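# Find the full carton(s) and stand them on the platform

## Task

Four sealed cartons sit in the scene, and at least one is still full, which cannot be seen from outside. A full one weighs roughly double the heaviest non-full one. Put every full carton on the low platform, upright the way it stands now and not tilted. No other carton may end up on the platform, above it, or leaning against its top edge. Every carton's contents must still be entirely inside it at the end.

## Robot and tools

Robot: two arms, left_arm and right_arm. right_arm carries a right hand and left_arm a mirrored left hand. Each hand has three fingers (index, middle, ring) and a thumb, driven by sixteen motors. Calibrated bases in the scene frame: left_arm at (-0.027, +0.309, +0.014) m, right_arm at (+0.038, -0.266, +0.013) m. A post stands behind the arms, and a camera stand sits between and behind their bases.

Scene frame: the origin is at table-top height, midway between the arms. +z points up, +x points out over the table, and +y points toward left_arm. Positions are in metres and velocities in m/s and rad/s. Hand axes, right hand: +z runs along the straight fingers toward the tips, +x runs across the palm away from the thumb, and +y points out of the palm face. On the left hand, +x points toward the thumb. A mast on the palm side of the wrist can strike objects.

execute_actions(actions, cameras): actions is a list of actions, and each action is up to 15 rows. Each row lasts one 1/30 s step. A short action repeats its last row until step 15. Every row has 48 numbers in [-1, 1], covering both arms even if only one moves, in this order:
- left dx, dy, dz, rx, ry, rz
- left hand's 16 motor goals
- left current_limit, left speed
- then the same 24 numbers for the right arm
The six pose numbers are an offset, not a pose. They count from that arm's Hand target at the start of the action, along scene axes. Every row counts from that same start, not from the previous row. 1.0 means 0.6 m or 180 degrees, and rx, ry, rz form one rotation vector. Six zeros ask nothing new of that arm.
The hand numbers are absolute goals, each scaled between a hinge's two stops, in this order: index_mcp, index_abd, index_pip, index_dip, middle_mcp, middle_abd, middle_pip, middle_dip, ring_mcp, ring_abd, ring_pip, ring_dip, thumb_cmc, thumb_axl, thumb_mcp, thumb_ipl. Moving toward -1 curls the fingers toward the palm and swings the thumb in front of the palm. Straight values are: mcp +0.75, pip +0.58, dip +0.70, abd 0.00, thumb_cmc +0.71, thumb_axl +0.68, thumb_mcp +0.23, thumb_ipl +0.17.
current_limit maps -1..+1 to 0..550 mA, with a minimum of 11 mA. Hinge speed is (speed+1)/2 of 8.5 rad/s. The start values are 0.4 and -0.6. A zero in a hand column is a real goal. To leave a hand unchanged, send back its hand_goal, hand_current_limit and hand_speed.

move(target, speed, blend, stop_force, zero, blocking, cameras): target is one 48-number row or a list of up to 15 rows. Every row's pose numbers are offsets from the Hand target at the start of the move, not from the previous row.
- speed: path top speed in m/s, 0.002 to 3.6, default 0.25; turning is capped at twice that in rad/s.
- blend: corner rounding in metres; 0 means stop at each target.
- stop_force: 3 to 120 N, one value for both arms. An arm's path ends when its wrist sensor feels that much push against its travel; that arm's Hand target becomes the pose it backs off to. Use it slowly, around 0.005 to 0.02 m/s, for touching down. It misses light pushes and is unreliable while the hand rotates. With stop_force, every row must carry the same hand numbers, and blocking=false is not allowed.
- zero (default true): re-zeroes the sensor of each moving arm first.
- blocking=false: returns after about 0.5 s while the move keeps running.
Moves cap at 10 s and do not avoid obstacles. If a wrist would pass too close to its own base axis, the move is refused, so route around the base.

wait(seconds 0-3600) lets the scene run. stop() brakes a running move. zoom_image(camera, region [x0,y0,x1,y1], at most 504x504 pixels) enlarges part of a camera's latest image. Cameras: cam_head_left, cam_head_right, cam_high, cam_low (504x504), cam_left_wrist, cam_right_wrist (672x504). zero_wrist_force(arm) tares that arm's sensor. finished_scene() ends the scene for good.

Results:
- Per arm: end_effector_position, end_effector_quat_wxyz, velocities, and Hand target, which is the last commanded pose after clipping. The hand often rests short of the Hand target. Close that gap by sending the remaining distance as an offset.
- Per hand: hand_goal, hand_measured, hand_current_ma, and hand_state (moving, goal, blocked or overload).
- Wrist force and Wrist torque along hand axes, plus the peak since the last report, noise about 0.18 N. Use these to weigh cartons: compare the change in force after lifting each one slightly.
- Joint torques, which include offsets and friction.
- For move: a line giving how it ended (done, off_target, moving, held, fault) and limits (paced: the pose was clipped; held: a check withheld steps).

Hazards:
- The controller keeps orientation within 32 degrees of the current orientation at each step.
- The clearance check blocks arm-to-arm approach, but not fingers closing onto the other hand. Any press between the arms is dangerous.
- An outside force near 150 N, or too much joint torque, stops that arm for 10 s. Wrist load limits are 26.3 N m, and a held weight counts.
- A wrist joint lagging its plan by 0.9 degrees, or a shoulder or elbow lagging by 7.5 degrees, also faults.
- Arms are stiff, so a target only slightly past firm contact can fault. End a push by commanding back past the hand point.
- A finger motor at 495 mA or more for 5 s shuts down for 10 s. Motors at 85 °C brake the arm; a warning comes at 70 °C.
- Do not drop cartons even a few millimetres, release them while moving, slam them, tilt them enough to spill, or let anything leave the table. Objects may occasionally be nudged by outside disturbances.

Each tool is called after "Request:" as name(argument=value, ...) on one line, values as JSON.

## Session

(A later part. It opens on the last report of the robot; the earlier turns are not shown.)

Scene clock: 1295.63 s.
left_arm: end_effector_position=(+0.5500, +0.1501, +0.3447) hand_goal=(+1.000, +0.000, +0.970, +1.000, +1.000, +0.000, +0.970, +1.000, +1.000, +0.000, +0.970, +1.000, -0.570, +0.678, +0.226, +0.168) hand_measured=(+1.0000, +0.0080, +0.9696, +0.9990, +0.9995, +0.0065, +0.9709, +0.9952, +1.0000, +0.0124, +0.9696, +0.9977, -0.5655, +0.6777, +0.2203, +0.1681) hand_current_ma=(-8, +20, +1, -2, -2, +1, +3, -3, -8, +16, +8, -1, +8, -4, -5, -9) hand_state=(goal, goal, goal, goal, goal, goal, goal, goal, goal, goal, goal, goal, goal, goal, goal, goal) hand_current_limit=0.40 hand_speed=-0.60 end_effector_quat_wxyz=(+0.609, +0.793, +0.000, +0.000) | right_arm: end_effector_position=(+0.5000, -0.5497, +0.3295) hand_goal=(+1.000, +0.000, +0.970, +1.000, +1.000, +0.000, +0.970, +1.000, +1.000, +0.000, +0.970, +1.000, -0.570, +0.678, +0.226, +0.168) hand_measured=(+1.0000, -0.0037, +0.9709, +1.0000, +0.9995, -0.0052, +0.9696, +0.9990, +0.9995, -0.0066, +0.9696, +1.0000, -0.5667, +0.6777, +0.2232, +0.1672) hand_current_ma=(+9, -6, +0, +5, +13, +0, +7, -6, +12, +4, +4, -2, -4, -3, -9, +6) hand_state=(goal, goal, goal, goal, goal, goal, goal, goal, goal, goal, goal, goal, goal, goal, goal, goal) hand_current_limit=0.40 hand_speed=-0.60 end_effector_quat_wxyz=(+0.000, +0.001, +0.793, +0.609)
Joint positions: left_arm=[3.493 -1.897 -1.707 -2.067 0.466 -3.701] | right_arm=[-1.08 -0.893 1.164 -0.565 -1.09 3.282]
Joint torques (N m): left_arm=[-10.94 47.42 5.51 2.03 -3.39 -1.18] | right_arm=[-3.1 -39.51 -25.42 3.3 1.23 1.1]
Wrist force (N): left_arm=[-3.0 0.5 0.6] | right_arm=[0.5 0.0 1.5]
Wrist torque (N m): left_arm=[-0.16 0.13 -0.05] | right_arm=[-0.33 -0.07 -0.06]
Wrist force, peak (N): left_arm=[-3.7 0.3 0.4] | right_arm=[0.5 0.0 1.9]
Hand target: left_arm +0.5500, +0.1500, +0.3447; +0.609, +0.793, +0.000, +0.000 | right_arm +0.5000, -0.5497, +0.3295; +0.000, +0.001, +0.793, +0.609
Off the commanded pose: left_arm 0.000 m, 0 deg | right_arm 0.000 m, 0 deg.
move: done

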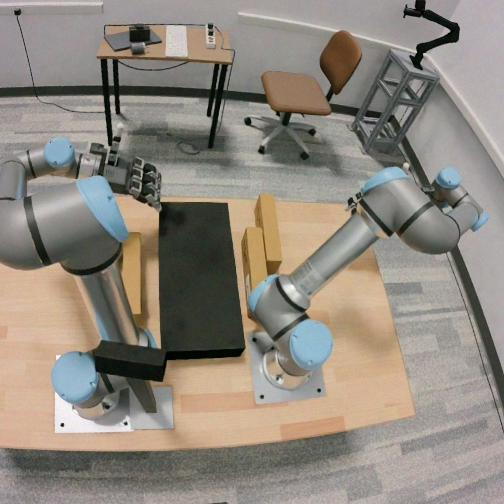

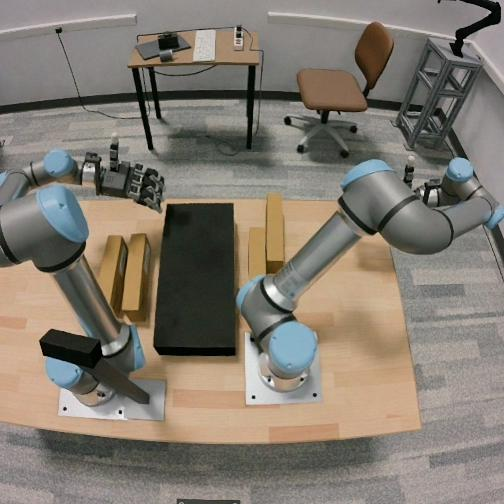

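Request:
move(target=[0.025,-0.28,-0.05,0,0,0, 1,0,0.97,1, 1,0,0.97,1, 1,0,0.97,1, -0.571,0.678,0.226,0.168, 0.4,-0.6, 0,0,0,0,0,0, 1,0,0.97,1, 1,0,0.97,1, 1,0,0.97,1, -0.571,0.678,0.226,0.168, 0.4,-0.6], speed=0.2, cameras=["cam_head_left","cam_high","cam_low","cam_left_wrist"])

Request:
zoom_image(camera="cam_high", region=[240, 190, 400, 440])

Scene clock: 1317.53 s.
left_arm: end_effector_position=(+0.5551, +0.0489, +0.3268) hand_goal=(+1.000, +0.000, +0.970, +1.000, +1.000, +0.000, +0.970, +1.000, +1.000, +0.000, +0.970, +1.000, -0.570, +0.678, +0.226, +0.168) hand_measured=(+0.9995, +0.0051, +0.9696, +1.0000, +0.9995, +0.0036, +0.9709, +0.9965, +1.0000, +0.0036, +0.9709, +1.0000, -0.5667, +0.6767, +0.2193, +0.1681) hand_current_ma=(-1, +2, -6, -7, -1, -5, +6, -17, +7, +10, +14, +8, -1, -6, +1, +0) hand_state=(goal, goal, goal, goal, goal, goal, goal, goal, goal, goal, goal, goal, goal, goal, goal, goal) hand_current_limit=0.40 hand_speed=-0.60 end_effector_quat_wxyz=(+0.615, +0.788, -0.005, -0.007) | right_arm: end_effector_position=(+0.5000, -0.5497, +0.3295) hand_goal=(+1.000, +0.000, +0.970, +1.000, +1.000, +0.000, +0.970, +1.000, +1.000, +0.000, +0.970, +1.000, -0.570, +0.678, +0.226, +0.168) hand_measured=(+1.0000, -0.0052, +0.9696, +1.0000, +1.0000, -0.0037, +0.9709, +0.9990, +0.9995, -0.0066, +0.9709, +1.0000, -0.5667, +0.6767, +0.2242, +0.1672) hand_current_ma=(+2, -7, -3, -1, +8, +3, +2, -9, +9, -2, +8, -3, +2, -7, -3, +0) hand_state=(goal, goal, goal, goal, goal, goal, goal, goal, goal, goal, goal, goal, goal, goal, goal, goal) hand_current_limit=0.40 hand_speed=-0.60 end_effector_quat_wxyz=(+0.000, +0.001, +0.793, +0.609)
Joint positions: left_arm=[3.31 -1.911 -1.795 -1.736 0.333 -3.96] | right_arm=[-1.08 -0.893 1.164 -0.565 -1.09 3.282]
Joint torques (N m): left_arm=[-1.37 35.17 17.33 1.75 -1.78 -0.29] | right_arm=[-0.95 -39.54 -26.49 3.23 0.33 0.37]
Wrist force (N): left_arm=[-3.0 0.5 0.7] | right_arm=[0.3 0.0 1.8]
Wrist torque (N m): left_arm=[-0.14 0.13 -0.18] | right_arm=[-0.35 -0.05 -0.07]
Wrist force, peak (N): left_arm=[-4.7 1.2 10.0] | right_arm=[0.6 -0.3 2.0]
Hand target: left_arm +0.5551, +0.0489, +0.3268; +0.615, +0.788, -0.005, -0.007 (not the last commanded pose) | right_arm +0.5000, -0.5497, +0.3295; +0.000, +0.001, +0.793, +0.609
Off the commanded pose: left_arm 0.069 m, 1 deg | right_arm 0.000 m, 0 deg.
FORCE FAULT: contact force on the left arm reached its limit, and that arm stopped. The contact can be on any part of that arm, not only on its tool. That arm's remaining commands of this call were not run. That arm is still stopped at the end of this call. That arm stays stopped for about 10 more seconds. Until then a move that you send moves the other arm only, and its call returns only when the move has ended. Once the stop has ended, the next robot result says so. If the stop ends while you think or write, that arm runs what you send next, counted from a new Hand target: where the arm stands when the stop ends. While its stop runs, that arm, its gripper or tool too, takes no new command. Until it ends, the stop uses up actions while you think or wait. An arm that is not stopped still takes commands.
move: fault (left_arm)

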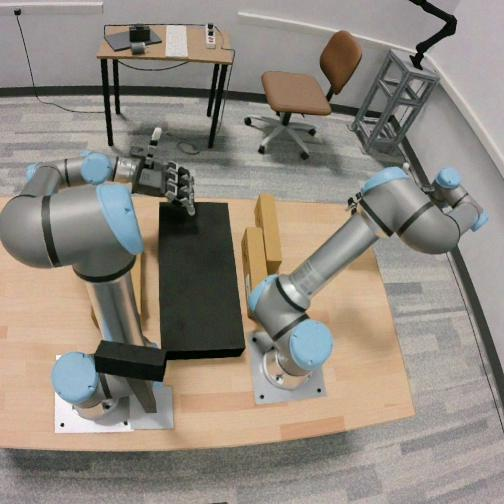

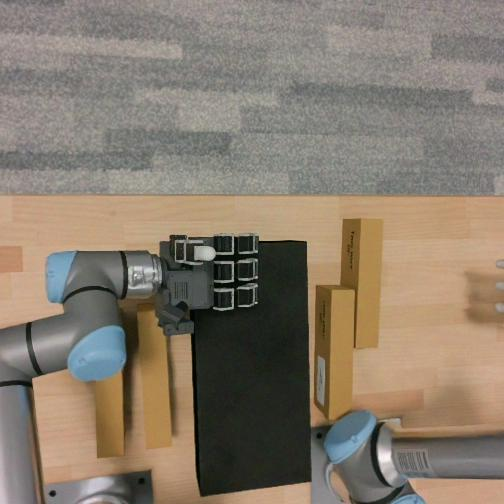

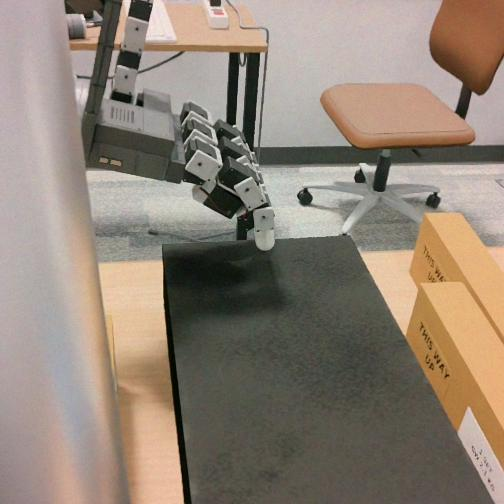

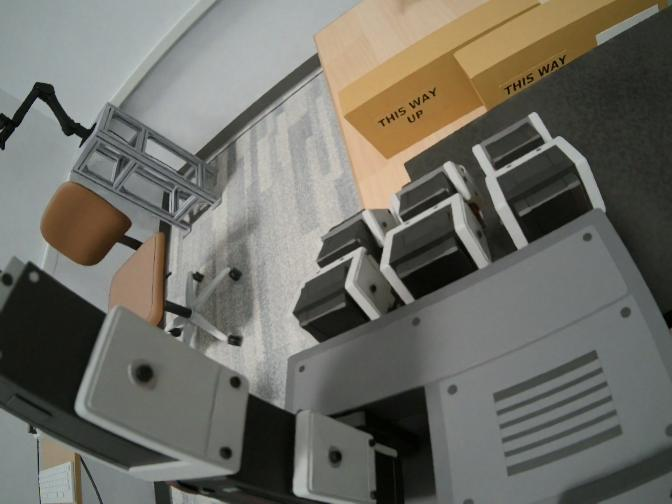

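Scaled by 2.016 from the camera's image (finer frame: 720x720).

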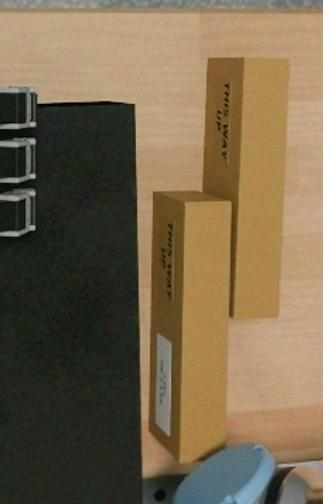

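Request:
zoom_image(camera="cam_head_left", region=[20, 180, 270, 440])

Scaled by 1.938 from the camera's image (finer frame: 720x720).

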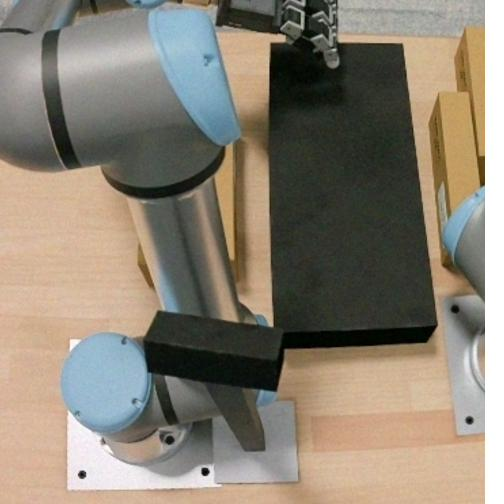

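Request:
move(target=[[0,0,0,0,0,0, 1,0,0.97,1, 1,0,0.97,1, 1,0,0.97,1, -0.571,0.678,0.226,0.168, 0.4,-0.6, 0,0,0,0,-0.4958,0.0653, 0.0685,0,0.124,-0.174, 0.0685,0,0.124,-0.174, 0.0685,0,0.124,-0.174, -0.571,0.678,1,-0.373, 0.4,-0.4],[0,0,0,0,0,0, 1,0,0.97,1, 1,0,0.97,1, 1,0,0.97,1, -0.571,0.678,0.226,0.168, 0.4,-0.6, 0.03,0.2,-0.05,0,-0.9915,0.1305, 0.0685,0,0.124,-0.174, 0.0685,0,0.124,-0.174, 0.0685,0,0.124,-0.174, -0.571,0.678,1,-0.373, 0.4,-0.4],[0,0,0,0,0,0, 1,0,0.97,1, 1,0,0.97,1, 1,0,0.97,1, -0.571,0.678,0.226,0.168, 0.4,-0.6, 0.058,0.67,-0.183,0,-0.9915,0.1305, 0.0685,0,0.124,-0.174, 0.0685,0,0.124,-0.174, 0.0685,0,0.124,-0.174, -0.571,0.678,1,-0.373, 0.4,-0.4]], speed=0.3, blend=[0.03,0.03,0], cameras=["cam_head_left","cam_high","cam_right_wrist","cam_low"])

Request:
zoom_image(camera="cam_high", region=[290, 190, 450, 360])

Scene clock: 1919.97 s.
left_arm: end_effector_position=(+0.5551, +0.0489, +0.3268) hand_goal=(+1.000, +0.000, +0.970, +1.000, +1.000, +0.000, +0.970, +1.000, +1.000, +0.000, +0.970, +1.000, -0.570, +0.678, +0.226, +0.168) hand_measured=(+1.0000, +0.0051, +0.9709, +1.0000, +0.9995, +0.0021, +0.9709, +0.9965, +0.9995, +0.0021, +0.9722, +1.0000, -0.5642, +0.6767, +0.2193, +0.1672) hand_current_ma=(-1, +18, -8, -9, -2, +7, +3, -14, +4, -11, +7, +3, -2, -3, -16, +5) hand_state=(goal, goal, goal, goal, goal, goal, goal, goal, goal, goal, goal, goal, goal, goal, goal, goal) hand_current_limit=0.40 hand_speed=-0.60 end_effector_quat_wxyz=(+0.615, +0.788, -0.005, -0.007) | right_arm: end_effector_position=(+0.5347, -0.1479, +0.2197) hand_goal=(+0.068, +0.000, +0.124, -0.174, +0.068, +0.000, +0.124, -0.174, +0.068, +0.000, +0.124, -0.174, -0.570, +0.678, +1.000, -0.372) hand_measured=(+0.0637, -0.0037, +0.1202, -0.1757, +0.0637, -0.0052, +0.1202, -0.1731, +0.0649, -0.0066, +0.1227, -0.1757, -0.5743, +0.6798, +0.9981, -0.3750) hand_current_ma=(-6, +1, -14, +6, -3, +4, -7, -4, +4, -3, +9, -6, -18, +3, -3, -2) hand_state=(goal, goal, goal, goal, goal, goal, goal, goal, goal, goal, goal, goal, goal, goal, goal, goal) hand_current_limit=0.40 hand_speed=-0.40 end_effector_quat_wxyz=(+0.707, -0.708, +0.000, +0.001)
Joint positions: left_arm=[3.31 -1.911 -1.795 -1.736 0.333 -3.96] | right_arm=[-0.473 -1.189 1.624 -0.439 -0.466 0.005]
Joint torques (N m): left_arm=[-1.08 35.55 17.41 1.38 -1.79 0.1] | right_arm=[6.06 -28.02 -9.31 -1.48 1.5 1.59]
Wrist force (N): left_arm=[-3.1 0.4 0.7] | right_arm=[0.9 0.2 2.9]
Wrist torque (N m): left_arm=[-0.15 0.14 -0.18] | right_arm=[0.10 -0.05 0.19]
Wrist force, peak (N): left_arm=[-3.5 0.6 1.1] | right_arm=[0.4 0.3 3.6]
Hand target: left_arm +0.5551, +0.0489, +0.3268; +0.615, +0.788, -0.005, -0.007 | right_arm +0.5348, -0.1477, +0.2197; +0.706, -0.708, +0.000, +0.001
Off the commanded pose: left_arm 0.000 m, 0 deg | right_arm 0.000 m, 0 deg.
FORCE FAULT, CONTINUED: the left arm's stop, for the force fault that an earlier result reported, is over. The rest of the stop counts as 19 of the actions that you can send in this scene. The stop ended before this call began, so that arm ran this call's commands, counted from a new Hand target: where the arm stood when the stop ended. During its stop the left arm's controller moved it back a little.
move: done; blend cut to 0 m at target 1
Images, in order (width x height): cam_head_left 504x504, cam_high 504x504, cam_low 504x504, cam_right_wrist 672x504.

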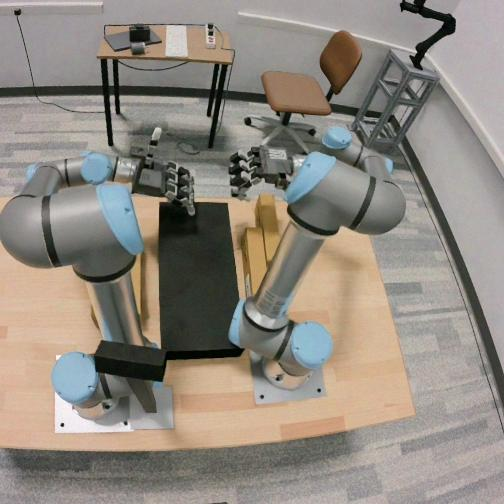

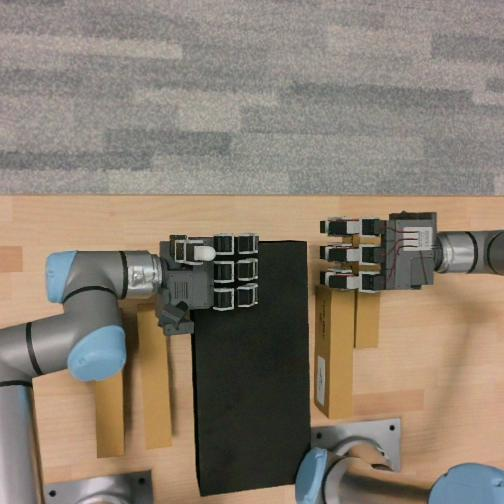

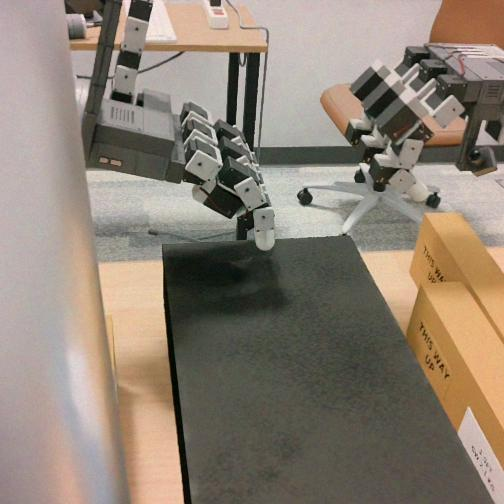

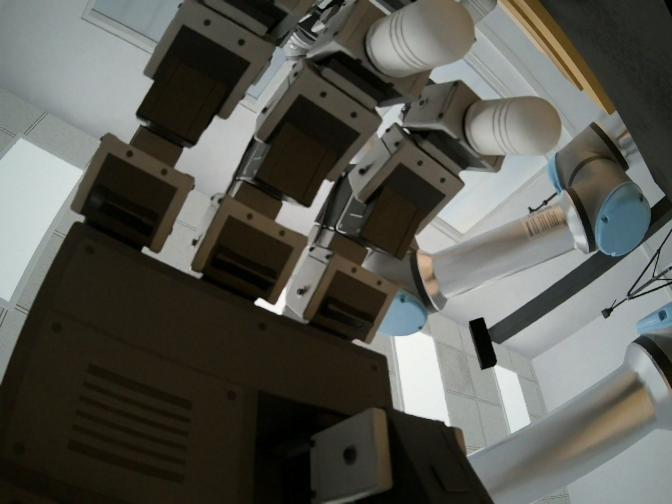

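Scaled by 2.965 from the camera's image (finer frame: 720x720).

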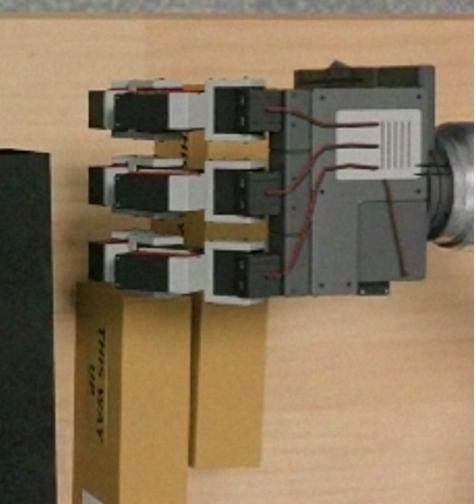

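Request:
move(target=[0,0.15,0.02,0,0,0, 1,0,0.97,1, 1,0,0.97,1, 1,0,0.97,1, -0.571,0.678,0.226,0.168, 0.4,-0.6, 0,0,-0.24,0,0,0, 0.0685,0,0.124,-0.174, 0.0685,0,0.124,-0.174, 0.0685,0,0.124,-0.174, -0.571,0.678,1,-0.373, 0.4,-0.4], speed=0.06, stop_force=10, cameras=["cam_head_left","cam_high","cam_low","cam_head_right"])

Request:
zoom_image(camera="cam_high", region=[290, 190, 450, 360])

Request:
zoom_image(camera="cam_low", region=[330, 40, 504, 300])

Scene clock: 1933.27 s.
left_arm: end_effector_position=(+0.5551, +0.1389, +0.3388) hand_goal=(+1.000, +0.000, +0.970, +1.000, +1.000, +0.000, +0.970, +1.000, +1.000, +0.000, +0.970, +1.000, -0.570, +0.678, +0.226, +0.168) hand_measured=(+1.0000, +0.0065, +0.9696, +1.0000, +0.9995, +0.0036, +0.9709, +0.9965, +0.9995, +0.0036, +0.9722, +0.9990, -0.5655, +0.6767, +0.2203, +0.1672) hand_current_ma=(-3, +8, -2, +0, -20, +9, +13, -4, +9, -8, +11, +0, +0, -20, -15, +3) hand_state=(goal, goal, goal, goal, goal, goal, goal, goal, goal, goal, goal, goal, goal, goal, goal, goal) hand_current_limit=0.40 hand_speed=-0.60 end_effector_quat_wxyz=(+0.615, +0.788, -0.005, -0.007) | right_arm: end_effector_position=(+0.5347, -0.1477, +0.1577) hand_goal=(+0.068, +0.000, +0.124, -0.174, +0.068, +0.000, +0.124, -0.174, +0.068, +0.000, +0.124, -0.174, -0.570, +0.678, +1.000, -0.372) hand_measured=(+0.0625, -0.0052, +0.1189, -0.1757, +0.0637, -0.0037, +0.1215, -0.1731, +0.0625, -0.0052, +0.1215, -0.1757, -0.5730, +0.6809, +0.9991, -0.3750) hand_current_ma=(-5, -1, -7, +5, -1, +5, -6, -8, -8, -4, +6, -7, -18, +3, -3, -10) hand_state=(goal, goal, goal, goal, goal, goal, goal, goal, goal, goal, goal, goal, goal, goal, goal, goal) hand_current_limit=0.40 hand_speed=-0.40 end_effector_quat_wxyz=(+0.707, -0.708, +0.000, +0.001)
Joint positions: left_arm=[3.468 -1.926 -1.691 -2.076 0.452 -3.69] | right_arm=[-0.473 -1.118 1.698 -0.583 -0.466 0.004]
Joint torques (N m): left_arm=[8.19 24.36 29.58 -0.75 0.58 1.58] | right_arm=[6.94 -44.46 -22.16 3.63 -0.41 -1.39]
Wrist force (N): left_arm=[-3.1 0.6 0.3] | right_arm=[1.0 -2.3 0.2]
Wrist torque (N m): left_arm=[-0.11 0.11 -0.19] | right_arm=[-0.47 0.14 0.12]
Wrist force, peak (N): left_arm=[-3.4 0.9 1.1] | right_arm=[-1.6 -42.8 -10.4]
Hand target: left_arm +0.5551, +0.1389, +0.3388; +0.615, +0.788, -0.005, -0.007 | right_arm +0.5347, -0.1477, +0.1577; +0.707, -0.708, +0.000, +0.001 (not the last commanded pose)
Off the commanded pose: left_arm 0.000 m, 0 deg | right_arm 0.082 m, 0 deg.
move: contact (right_arm)
Images, in order (width x height): cam_head_left 504x504, cam_head_right 504x504, cam_high 504x504, cam_low 504x504.

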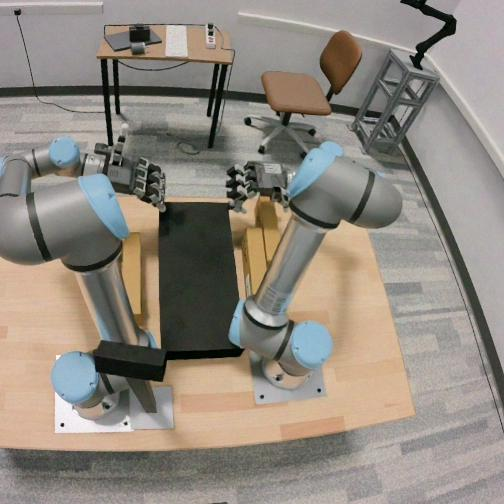

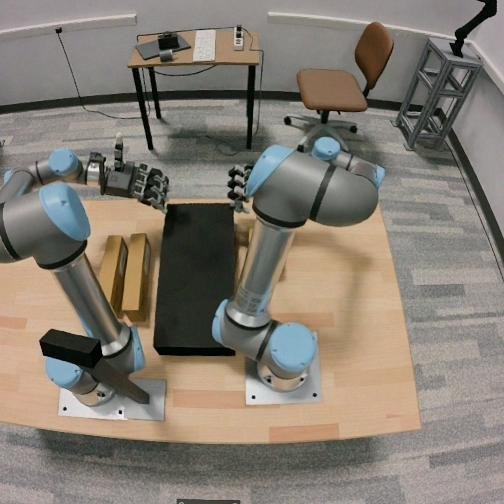

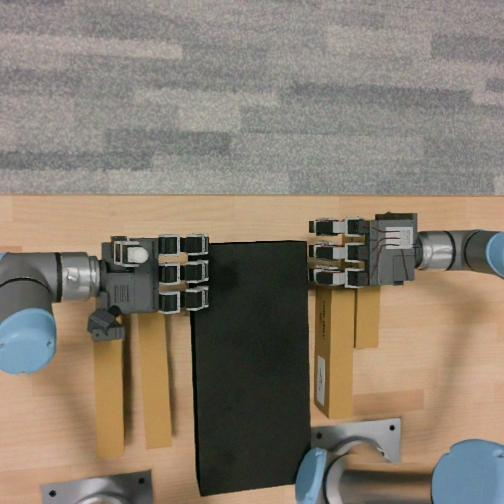

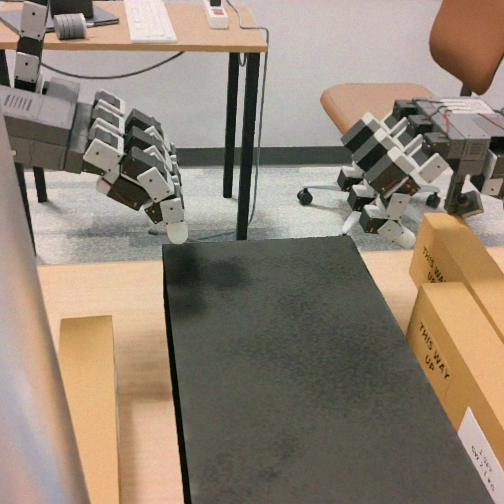

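Scaled by 2.965 from the camera's image (finer frame: 720x720).

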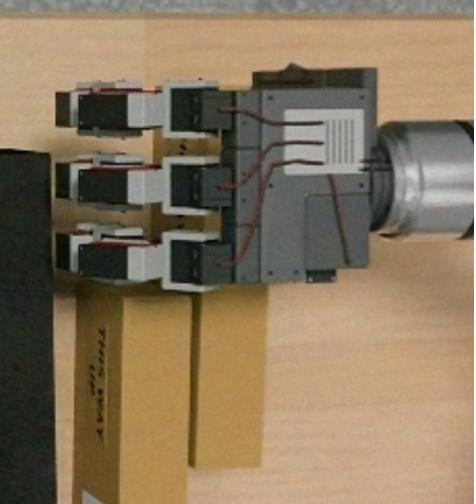

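Scaled by 1.938 from the camera's image (finer frame: 720x720).

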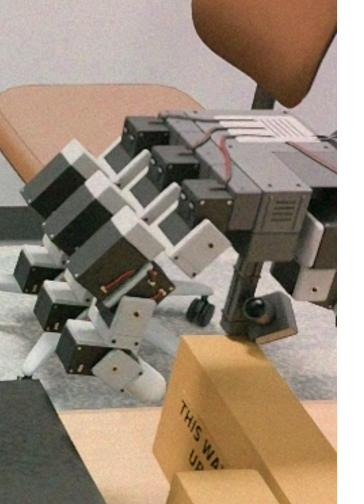

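Request:
move(target=[[0,0.5,0.02,0,0,0, 1,0,0.97,1, 1,0,0.97,1, 1,0,0.97,1, -0.571,0.678,0.226,0.168, 0.4,-0.6, 0,0.0,0.3,0,0,0, 1,0,0.97,1, 1,0,0.97,1, 1,0,0.97,1, -0.571,0.678,0.226,0.168, 0.4,-0.4],[0,0.6,0.02,0,0,0, 1,0,0.97,1, 1,0,0.97,1, 1,0,0.97,1, -0.571,0.678,0.226,0.168, 0.4,-0.6, -0.02,0.05,0.35,-0.9167,0,0, 1,0,0.97,1, 1,0,0.97,1, 1,0,0.97,1, -0.571,0.678,0.226,0.168, 0.4,-0.4]], speed=0.3, blend=[0.02,0], cameras=["cam_head_left","cam_high"])

Scene clock: 2254.67 s.
left_arm: end_effector_position=(+0.5551, +0.4861, +0.3508) hand_goal=(+1.000, +0.000, +0.970, +1.000, +1.000, +0.000, +0.970, +1.000, +1.000, +0.000, +0.970, +1.000, -0.570, +0.678, +0.226, +0.168) hand_measured=(+0.9995, +0.0065, +0.9709, +0.9990, +0.9995, +0.0036, +0.9709, +0.9977, +0.9995, +0.0021, +0.9722, +1.0000, -0.5655, +0.6777, +0.2193, +0.1672) hand_current_ma=(-21, +8, +2, -5, -3, +5, +4, -14, +4, +4, +5, +5, +0, -12, -9, -15) hand_state=(goal, goal, goal, goal, goal, goal, goal, goal, goal, goal, goal, goal, goal, goal, goal, goal) hand_current_limit=0.40 hand_speed=-0.60 end_effector_quat_wxyz=(+0.615, +0.788, -0.005, -0.007) | right_arm: end_effector_position=(+0.5261, -0.1245, +0.3602) hand_goal=(+1.000, +0.000, +0.970, +1.000, +1.000, +0.000, +0.970, +1.000, +1.000, +0.000, +0.970, +1.000, -0.570, +0.678, +0.226, +0.168) hand_measured=(+0.9971, -0.0037, +0.9670, +1.0000, +0.9983, -0.0023, +0.9683, +1.0000, +0.9995, +0.0007, +0.9670, +1.0000, -0.5680, +0.6798, +0.2232, +0.1681) hand_current_ma=(+4, -3, -7, +8, +8, +8, -6, -5, +4, +10, +5, -1, +2, +8, -3, +7) hand_state=(goal, goal, goal, goal, goal, goal, goal, goal, goal, goal, goal, goal, goal, goal, goal, goal) hand_current_limit=0.40 hand_speed=-0.40 end_effector_quat_wxyz=(+0.279, +0.960, +0.002, +0.001)
Joint positions: left_arm=[3.933 -2.274 -1.077 -2.61 0.875 -3.358] | right_arm=[0.355 -1.309 1.452 -1.496 -2.097 1.989]
Joint torques (N m): left_arm=[8.34 38.81 30.38 -1.8 1.07 1.53] | right_arm=[-5.89 -44.23 -12.92 -4.24 0.38 -1.33]
Wrist force (N): left_arm=[-3.2 0.3 0.7] | right_arm=[0.8 -0.6 0.6]
Wrist torque (N m): left_arm=[-0.18 0.12 -0.19] | right_arm=[-0.33 -0.12 0.14]
Wrist force, peak (N): left_arm=[-3.3 0.9 1.7] | right_arm=[1.1 -0.9 3.0]
Hand target: left_arm +0.5551, +0.4861, +0.3508; +0.615, +0.788, -0.005, -0.007 (not the last commanded pose) | right_arm +0.5260, -0.1244, +0.3601; +0.279, +0.960, +0.002, +0.001 (not the last commanded pose)
Off the commanded pose: left_arm 0.013 m, 0 deg | right_arm 0.011 m, 43 deg.
move: held (right_arm; a check stopped the path), off_target (left_arm; braked when a check withheld steps of right_arm); path passed 1 of 2 targets; limits=held
pose unreachable (right arm): on one or more control steps of this call, first in action 0 (counted from 0), this arm could not follow its commanded pose, so it was not sent that pose on those steps. It may still have moved: this result reports where it is.
cause: moving toward the commanded pose would bring two parts of the arm too close to each other (joints 4 (wrist 1) to 6 (wrist 3) lie between them).

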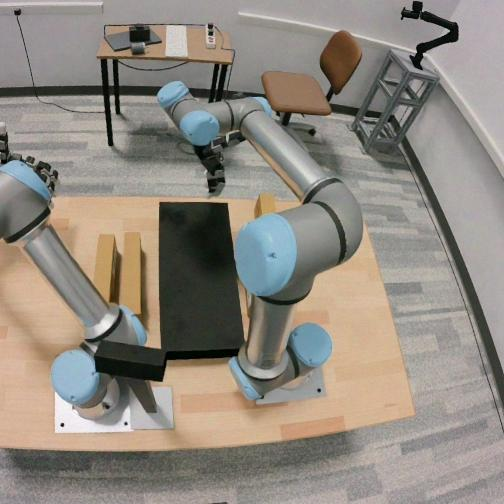

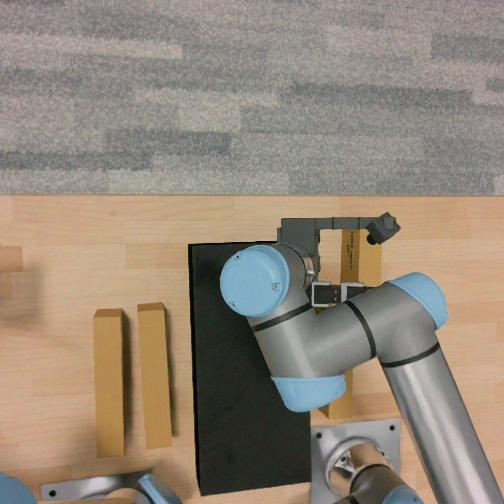

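Request:
move(target=[[0,0.0,0,0,0,0, 1,0,0.97,1, 1,0,0.97,1, 1,0,0.97,1, -0.571,0.678,0.226,0.168, 0.4,-0.6, -0.005,-0.17,-0.15,0,0,0, 1,0,1,-0.029, 1,0,1,-0.029, 1,0,1,-0.029, -0.571,0.678,0.226,0.168, 0.6,-0.4],[0,0,0,0,0,0, 1,0,0.97,1, 1,0,0.97,1, 1,0,0.97,1, -0.571,0.678,0.226,0.168, 0.4,-0.6, -0.005,-0.175,-0.305,0,0,0, 1,0,1,-0.029, 1,0,1,-0.029, 1,0,1,-0.029, -0.571,0.678,0.226,0.168, 0.6,-0.4]], speed=0.15, blend=[0.01,0], cameras=["cam_high","cam_low","cam_right_wrist"])

Request:
zoom_image(camera="cam_high", region=[290, 190, 450, 360])

Scene clock: 2293.13 s.
left_arm: end_effector_position=(+0.5551, +0.4861, +0.3508) hand_goal=(+1.000, +0.000, +0.970, +1.000, +1.000, +0.000, +0.970, +1.000, +1.000, +0.000, +0.970, +1.000, -0.570, +0.678, +0.226, +0.168) hand_measured=(+0.9995, +0.0051, +0.9709, +0.9990, +1.0000, +0.0021, +0.9709, +0.9977, +1.0000, +0.0021, +0.9722, +1.0000, -0.5655, +0.6777, +0.2193, +0.1681) hand_current_ma=(-6, +8, -11, -2, +2, -5, +7, -4, +10, +7, +23, +4, -4, -11, -14, -5) hand_state=(goal, goal, goal, goal, goal, goal, goal, goal, goal, goal, goal, goal, goal, goal, goal, goal) hand_current_limit=0.40 hand_speed=-0.60 end_effector_quat_wxyz=(+0.615, +0.788, -0.005, -0.007) | right_arm: end_effector_position=(+0.5230, -0.2294, +0.1773) hand_goal=(+1.000, +0.000, +1.000, -0.028, +1.000, +0.000, +1.000, -0.028, +1.000, +0.000, +1.000, -0.028, -0.570, +0.678, +0.226, +0.168) hand_measured=(+0.9995, -0.0037, +0.9786, -0.0292, +0.9995, -0.0008, +0.9773, -0.0292, +0.9995, +0.0007, +0.9760, -0.0279, -0.5667, +0.6798, +0.2232, +0.1681) hand_current_ma=(+3, +0, -58, +3, +4, -3, -67, +1, +15, +13, -62, -3, +4, -1, -2, +4) hand_state=(goal, goal, blocked, goal, goal, goal, blocked, goal, goal, goal, blocked, goal, goal, goal, goal, goal) hand_current_limit=0.60 hand_speed=-0.40 end_effector_quat_wxyz=(+0.279, +0.960, +0.002, +0.001)
Joint positions: left_arm=[3.933 -2.274 -1.077 -2.61 0.875 -3.358] | right_arm=[0.179 -1.253 1.919 -2.124 -2.126 1.786]
Joint torques (N m): left_arm=[7.85 39.32 30.69 -2.04 0.94 1.51] | right_arm=[-5.07 -25.24 -9.48 -4.48 -2.44 -1.42]
Wrist force (N): left_arm=[-3.0 0.6 0.7] | right_arm=[0.3 -0.5 0.7]
Wrist torque (N m): left_arm=[-0.16 0.11 -0.18] | right_arm=[-0.32 -0.06 0.11]
Wrist force, peak (N): left_arm=[-3.5 0.7 0.7] | right_arm=[0.6 -1.3 1.3]
Hand target: left_arm +0.5551, +0.4861, +0.3508; +0.615, +0.788, -0.005, -0.007 | right_arm +0.5230, -0.2294, +0.1771; +0.279, +0.960, +0.002, +0.001
Off the commanded pose: left_arm 0.000 m, 0 deg | right_arm 0.000 m, 0 deg.
move: done

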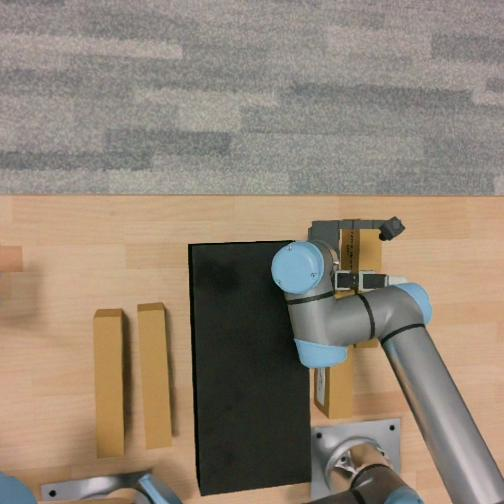

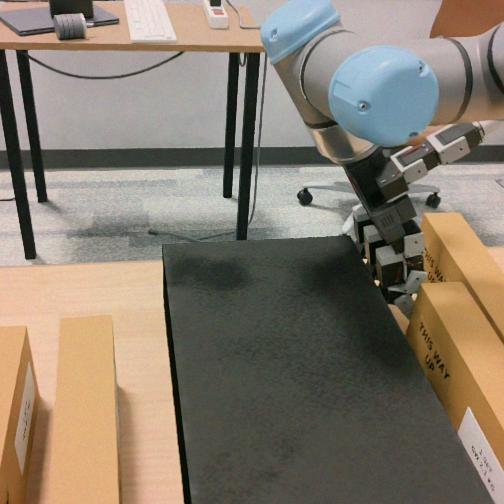

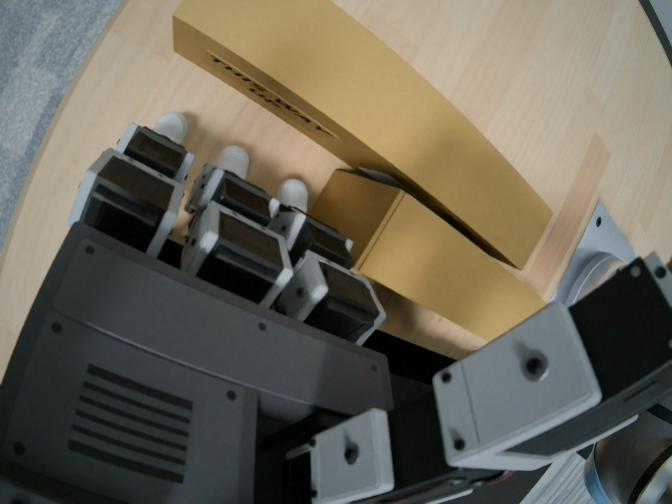

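Scaled by 2.965 from the camera's image (finer frame: 720x720).

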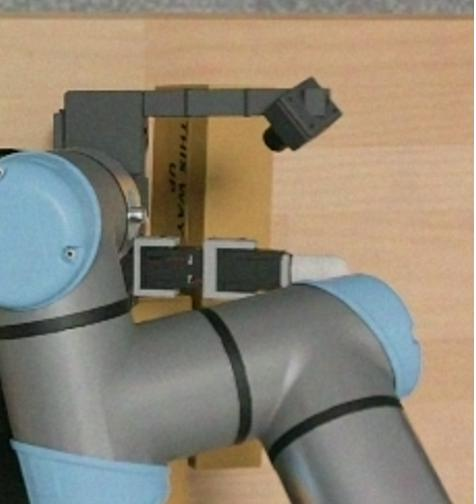

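Request:
move(target=[0,0.0,0,0,0,0, 1,0,0.97,1, 1,0,0.97,1, 1,0,0.97,1, -0.571,0.678,0.226,0.168, 0.4,-0.6, 0,-0.08,0,0,0,0, 1,0,1,-0.029, 1,0,1,-0.029, 1,0,1,-0.029, -0.571,0.678,0.226,0.168, 0.6,-0.4], speed=0.03, cameras=["cam_high","cam_right_wrist"])

Scene clock: 2303.03 s.
left_arm: end_effector_position=(+0.5551, +0.4861, +0.3508) hand_goal=(+1.000, +0.000, +0.970, +1.000, +1.000, +0.000, +0.970, +1.000, +1.000, +0.000, +0.970, +1.000, -0.570, +0.678, +0.226, +0.168) hand_measured=(+0.9995, +0.0051, +0.9709, +1.0000, +0.9995, +0.0021, +0.9722, +0.9977, +1.0000, +0.0036, +0.9696, +1.0000, -0.5655, +0.6777, +0.2193, +0.1681) hand_current_ma=(-10, +6, -13, +5, +0, +0, +6, -5, +3, -7, +15, +6, -4, +8, -10, -6) hand_state=(goal, goal, goal, goal, goal, goal, goal, goal, goal, goal, goal, goal, goal, goal, goal, goal) hand_current_limit=0.40 hand_speed=-0.60 end_effector_quat_wxyz=(+0.615, +0.788, -0.005, -0.007) | right_arm: end_effector_position=(+0.5230, -0.2773, +0.1771) hand_goal=(+1.000, +0.000, +1.000, -0.028, +1.000, +0.000, +1.000, -0.028, +1.000, +0.000, +1.000, -0.028, -0.570, +0.678, +0.226, +0.168) hand_measured=(+1.0000, -0.0052, +0.9837, -0.0215, +1.0000, -0.0023, +0.9786, -0.0266, +0.9995, +0.0007, +0.9760, -0.0292, -0.5667, +0.6798, +0.2232, +0.1681) hand_current_ma=(+15, -9, -41, +22, +12, +12, -65, -7, +15, +1, -61, -5, -1, -1, -1, +4) hand_state=(goal, goal, goal, goal, goal, goal, blocked, goal, goal, goal, blocked, goal, goal, goal, goal, goal) hand_current_limit=0.60 hand_speed=-0.40 end_effector_quat_wxyz=(+0.279, +0.960, +0.002, +0.001)
Joint positions: left_arm=[3.933 -2.274 -1.077 -2.61 0.875 -3.358] | right_arm=[0.089 -1.281 1.978 -2.21 -2.133 1.681]
Joint torques (N m): left_arm=[6.69 39.27 30.52 -1.91 1.06 1.47] | right_arm=[-8.33 -37.42 -5.33 -4.01 -3.82 -1.63]
Wrist force (N): left_arm=[-3.0 0.6 0.6] | right_arm=[0.2 -4.6 -11.7]
Wrist torque (N m): left_arm=[-0.14 0.11 -0.18] | right_arm=[1.19 -0.23 0.16]
Wrist force, peak (N): left_arm=[-3.4 0.6 0.9] | right_arm=[0.0 -6.9 -13.7]
Hand target: left_arm +0.5551, +0.4861, +0.3508; +0.615, +0.788, -0.005, -0.007 | right_arm +0.5230, -0.2774, +0.1771; +0.279, +0.960, +0.002, +0.001
Off the commanded pose: left_arm 0.000 m, 0 deg | right_arm 0.000 m, 0 deg.
move: done

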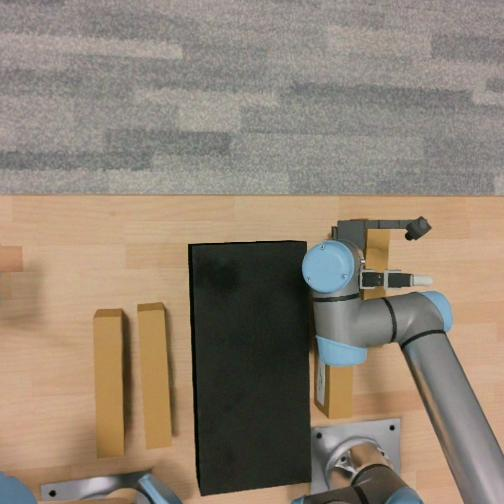

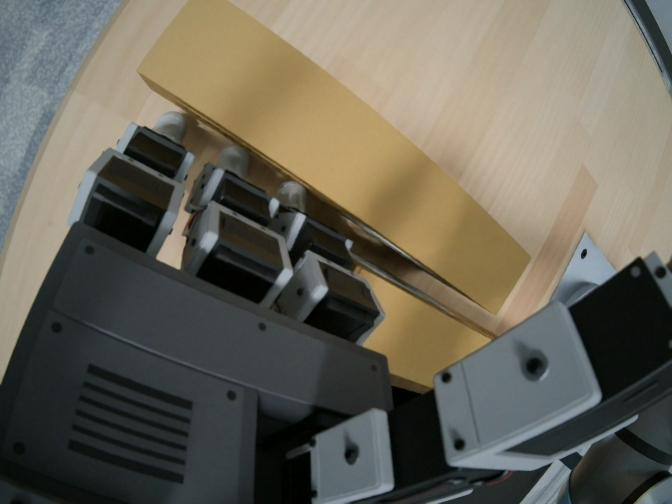

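Request:
zoom_image(camera="cam_right_wrist", region=[120, 0, 560, 340])

Request:
zoom_image(camera="cam_high", region=[290, 190, 450, 440])

Scaled by 1.145 from the camera's image (finer frame: 960x720).

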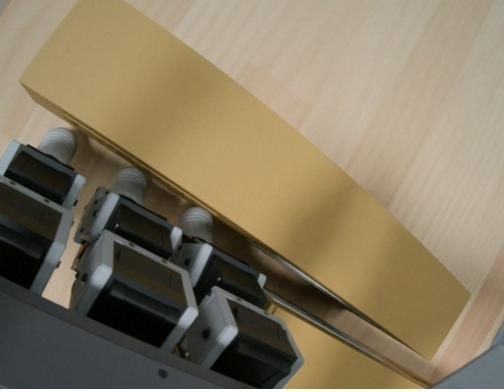

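Scaled by 2.016 from the camera's image (finer frame: 720x720).

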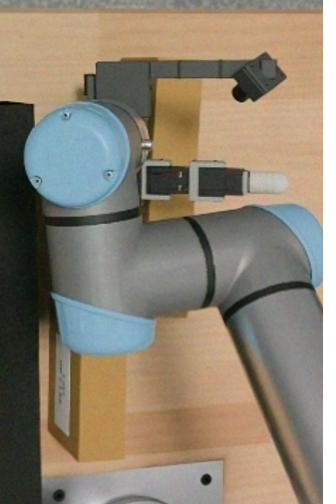

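Request:
move(target=[0,0.0,0,0,0,0, 1,0,0.97,1, 1,0,0.97,1, 1,0,0.97,1, -0.571,0.678,0.226,0.168, 0.4,-0.6, 0,-0.1,0,0,0,0, 1,0,1,-0.029, 1,0,1,-0.029, 1,0,1,-0.029, -0.571,0.678,0.226,0.168, 0.6,-0.4], speed=0.04, cameras=["cam_high","cam_right_wrist"])

Request:
zoom_image(camera="cam_high", region=[290, 190, 490, 440])

Scene clock: 2321.50 s.
left_arm: end_effector_position=(+0.5551, +0.4861, +0.3508) hand_goal=(+1.000, +0.000, +0.970, +1.000, +1.000, +0.000, +0.970, +1.000, +1.000, +0.000, +0.970, +1.000, -0.570, +0.678, +0.226, +0.168) hand_measured=(+1.0000, +0.0065, +0.9709, +0.9990, +0.9995, +0.0036, +0.9709, +0.9977, +1.0000, +0.0036, +0.9709, +1.0000, -0.5655, +0.6767, +0.2203, +0.1662) hand_current_ma=(+1, +14, -8, -2, -7, -1, +10, -13, +10, +3, +8, +18, -11, -4, -12, +8) hand_state=(goal, goal, goal, goal, goal, goal, goal, goal, goal, goal, goal, goal, goal, goal, goal, goal) hand_current_limit=0.40 hand_speed=-0.60 end_effector_quat_wxyz=(+0.615, +0.788, -0.005, -0.007) | right_arm: end_effector_position=(+0.5230, -0.3373, +0.1771) hand_goal=(+1.000, +0.000, +1.000, -0.028, +1.000, +0.000, +1.000, -0.028, +1.000, +0.000, +1.000, -0.028, -0.570, +0.678, +0.226, +0.168) hand_measured=(+1.0000, -0.0037, +0.9850, -0.0177, +1.0000, -0.0008, +0.9773, -0.0253, +1.0000, +0.0007, +0.9773, -0.0292, -0.5667, +0.6798, +0.2232, +0.1681) hand_current_ma=(+7, -3, -48, +31, +8, +4, -61, -1, +8, +4, -57, -5, +0, +6, -5, +1) hand_state=(goal, goal, goal, goal, goal, goal, blocked, goal, goal, goal, blocked, goal, goal, goal, goal, goal) hand_current_limit=0.60 hand_speed=-0.40 end_effector_quat_wxyz=(+0.279, +0.960, +0.002, +0.001)
Joint positions: left_arm=[3.933 -2.274 -1.077 -2.61 0.875 -3.358] | right_arm=[-0.028 -1.304 2.034 -2.318 -2.136 1.542]
Joint torques (N m): left_arm=[6.23 39.02 29.8 -1.8 1.04 1.34] | right_arm=[-9.12 -36.85 -5.69 -4.27 -1.11 -1.67]
Wrist force (N): left_arm=[-3.3 0.3 0.9] | right_arm=[0.0 -5.4 -9.4]
Wrist torque (N m): left_arm=[-0.20 0.14 -0.20] | right_arm=[0.97 -0.24 0.13]
Wrist force, peak (N): left_arm=[-3.4 0.6 0.5] | right_arm=[0.2 -6.7 -15.0]
Hand target: left_arm +0.5551, +0.4861, +0.3508; +0.615, +0.788, -0.005, -0.007 | right_arm +0.5230, -0.3374, +0.1771; +0.279, +0.960, +0.002, +0.001
Off the commanded pose: left_arm 0.000 m, 0 deg | right_arm 0.000 m, 0 deg.
move: done

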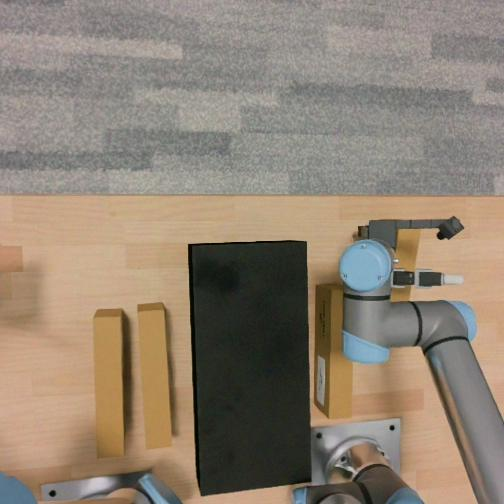

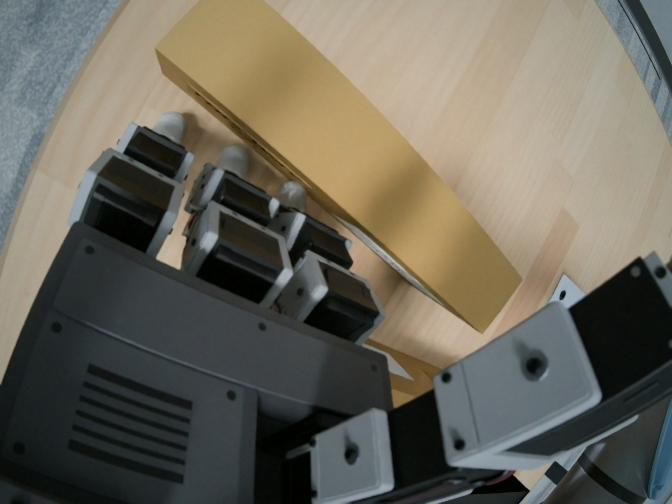

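Scaled by 2.016 from the camera's image (finer frame: 720x720).

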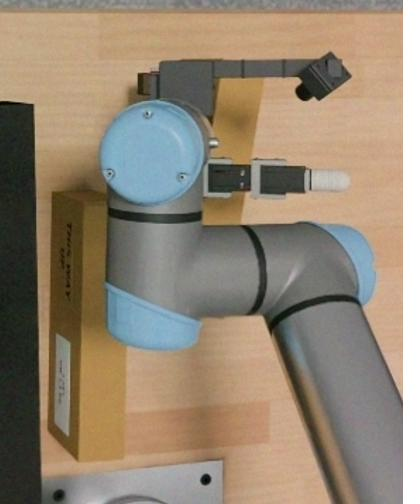

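Request:
move(target=[[0,0.0,0,0,0,0, 1,0,0.97,1, 1,0,0.97,1, 1,0,0.97,1, -0.571,0.678,0.226,0.168, 0.4,-0.6, 0,0.03,0,0,0,0, 1,0,1,-0.029, 1,0,1,-0.029, 1,0,1,-0.029, -0.571,0.678,0.226,0.168, 0.6,-0.4],[0,0.0,0,0,0,0, 1,0,0.97,1, 1,0,0.97,1, 1,0,0.97,1, -0.571,0.678,0.226,0.168, 0.4,-0.6, 0,0.1,0.2,0,0,0, 1,0,1,-0.029, 1,0,1,-0.029, 1,0,1,-0.029, -0.571,0.678,0.226,0.168, 0.6,-0.4],[0,0.0,0,0,0,0, 1,0,0.97,1, 1,0,0.97,1, 1,0,0.97,1, -0.571,0.678,0.226,0.168, 0.4,-0.6, -0.24,0.3,0.22,0,0,0, 1,0,1,-0.029, 1,0,1,-0.029, 1,0,1,-0.029, -0.571,0.678,0.226,0.168, 0.6,-0.4]], speed=0.25, blend=[0.01,0.03,0], cameras=["cam_high","cam_right_wrist"])

Request:
zoom_image(camera="cam_high", region=[290, 190, 490, 440])

Scene clock: 2334.47 s.
left_arm: end_effector_position=(+0.5551, +0.4861, +0.3508) hand_goal=(+1.000, +0.000, +0.970, +1.000, +1.000, +0.000, +0.970, +1.000, +1.000, +0.000, +0.970, +1.000, -0.570, +0.678, +0.226, +0.168) hand_measured=(+0.9995, +0.0051, +0.9709, +1.0000, +1.0000, +0.0036, +0.9709, +0.9977, +0.9995, +0.0021, +0.9709, +1.0000, -0.5655, +0.6767, +0.2203, +0.1681) hand_current_ma=(-14, +3, -8, -11, +8, -6, +15, -19, -2, +8, +13, +1, -3, -4, -8, -8) hand_state=(goal, goal, goal, goal, goal, goal, goal, goal, goal, goal, goal, goal, goal, goal, goal, goal) hand_current_limit=0.40 hand_speed=-0.60 end_effector_quat_wxyz=(+0.615, +0.788, -0.005, -0.007) | right_arm: end_effector_position=(+0.3792, -0.1576, +0.3091) hand_goal=(+1.000, +0.000, +1.000, -0.028, +1.000, +0.000, +1.000, -0.028, +1.000, +0.000, +1.000, -0.028, -0.570, +0.678, +0.226, +0.168) hand_measured=(+0.9995, -0.0037, +0.9786, -0.0228, +0.9995, -0.0008, +0.9773, -0.0266, +1.0000, +0.0021, +0.9760, -0.0292, -0.5667, +0.6809, +0.2232, +0.1681) hand_current_ma=(+9, -2, -66, +16, +7, +5, -67, +2, +8, +7, -62, +0, +5, -2, +0, +1) hand_state=(goal, goal, blocked, goal, goal, goal, blocked, goal, goal, goal, blocked, goal, goal, goal, goal, goal) hand_current_limit=0.60 hand_speed=-0.40 end_effector_quat_wxyz=(+0.279, +0.960, +0.002, +0.001)
Joint positions: left_arm=[3.933 -2.274 -1.077 -2.61 0.875 -3.358] | right_arm=[0.402 -1.612 1.919 -1.634 -2.086 2.042]
Joint torques (N m): left_arm=[5.06 39.12 29.84 -1.83 1.06 1.19] | right_arm=[6.66 -30.29 -28.89 0.76 0.31 1.43]
Wrist force (N): left_arm=[-2.9 0.3 0.6] | right_arm=[1.2 0.0 0.1]
Wrist torque (N m): left_arm=[-0.18 0.10 -0.17] | right_arm=[-0.16 -0.18 0.02]
Wrist force, peak (N): left_arm=[-3.4 0.7 0.6] | right_arm=[0.0 -5.2 -10.2]
Hand target: left_arm +0.5551, +0.4861, +0.3508; +0.615, +0.788, -0.005, -0.007 | right_arm +0.3790, -0.1574, +0.3091; +0.279, +0.960, +0.002, +0.001
Off the commanded pose: left_arm 0.000 m, 0 deg | right_arm 0.000 m, 0 deg.
move: done; blend cut to 0.009 m at target 1

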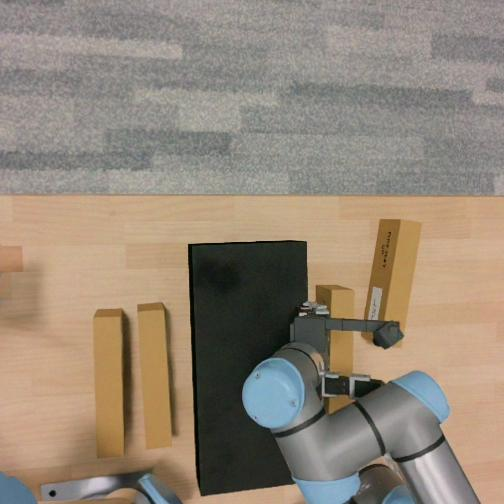

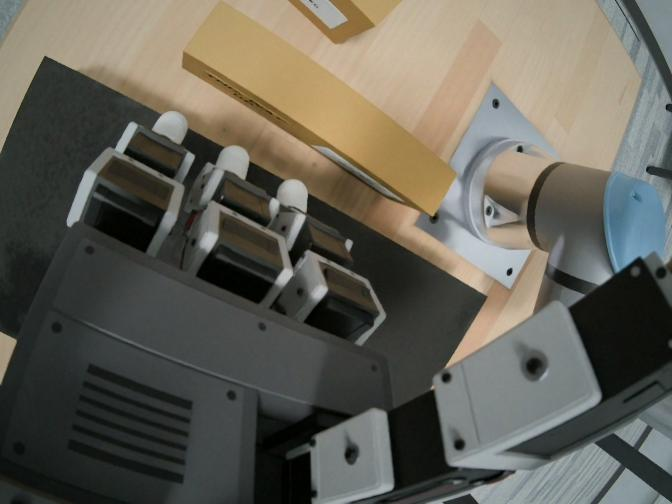

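Scaled by 2.016 from the camera's image (finer frame: 720x720).

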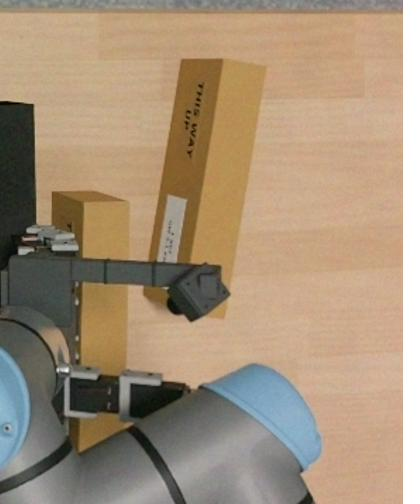

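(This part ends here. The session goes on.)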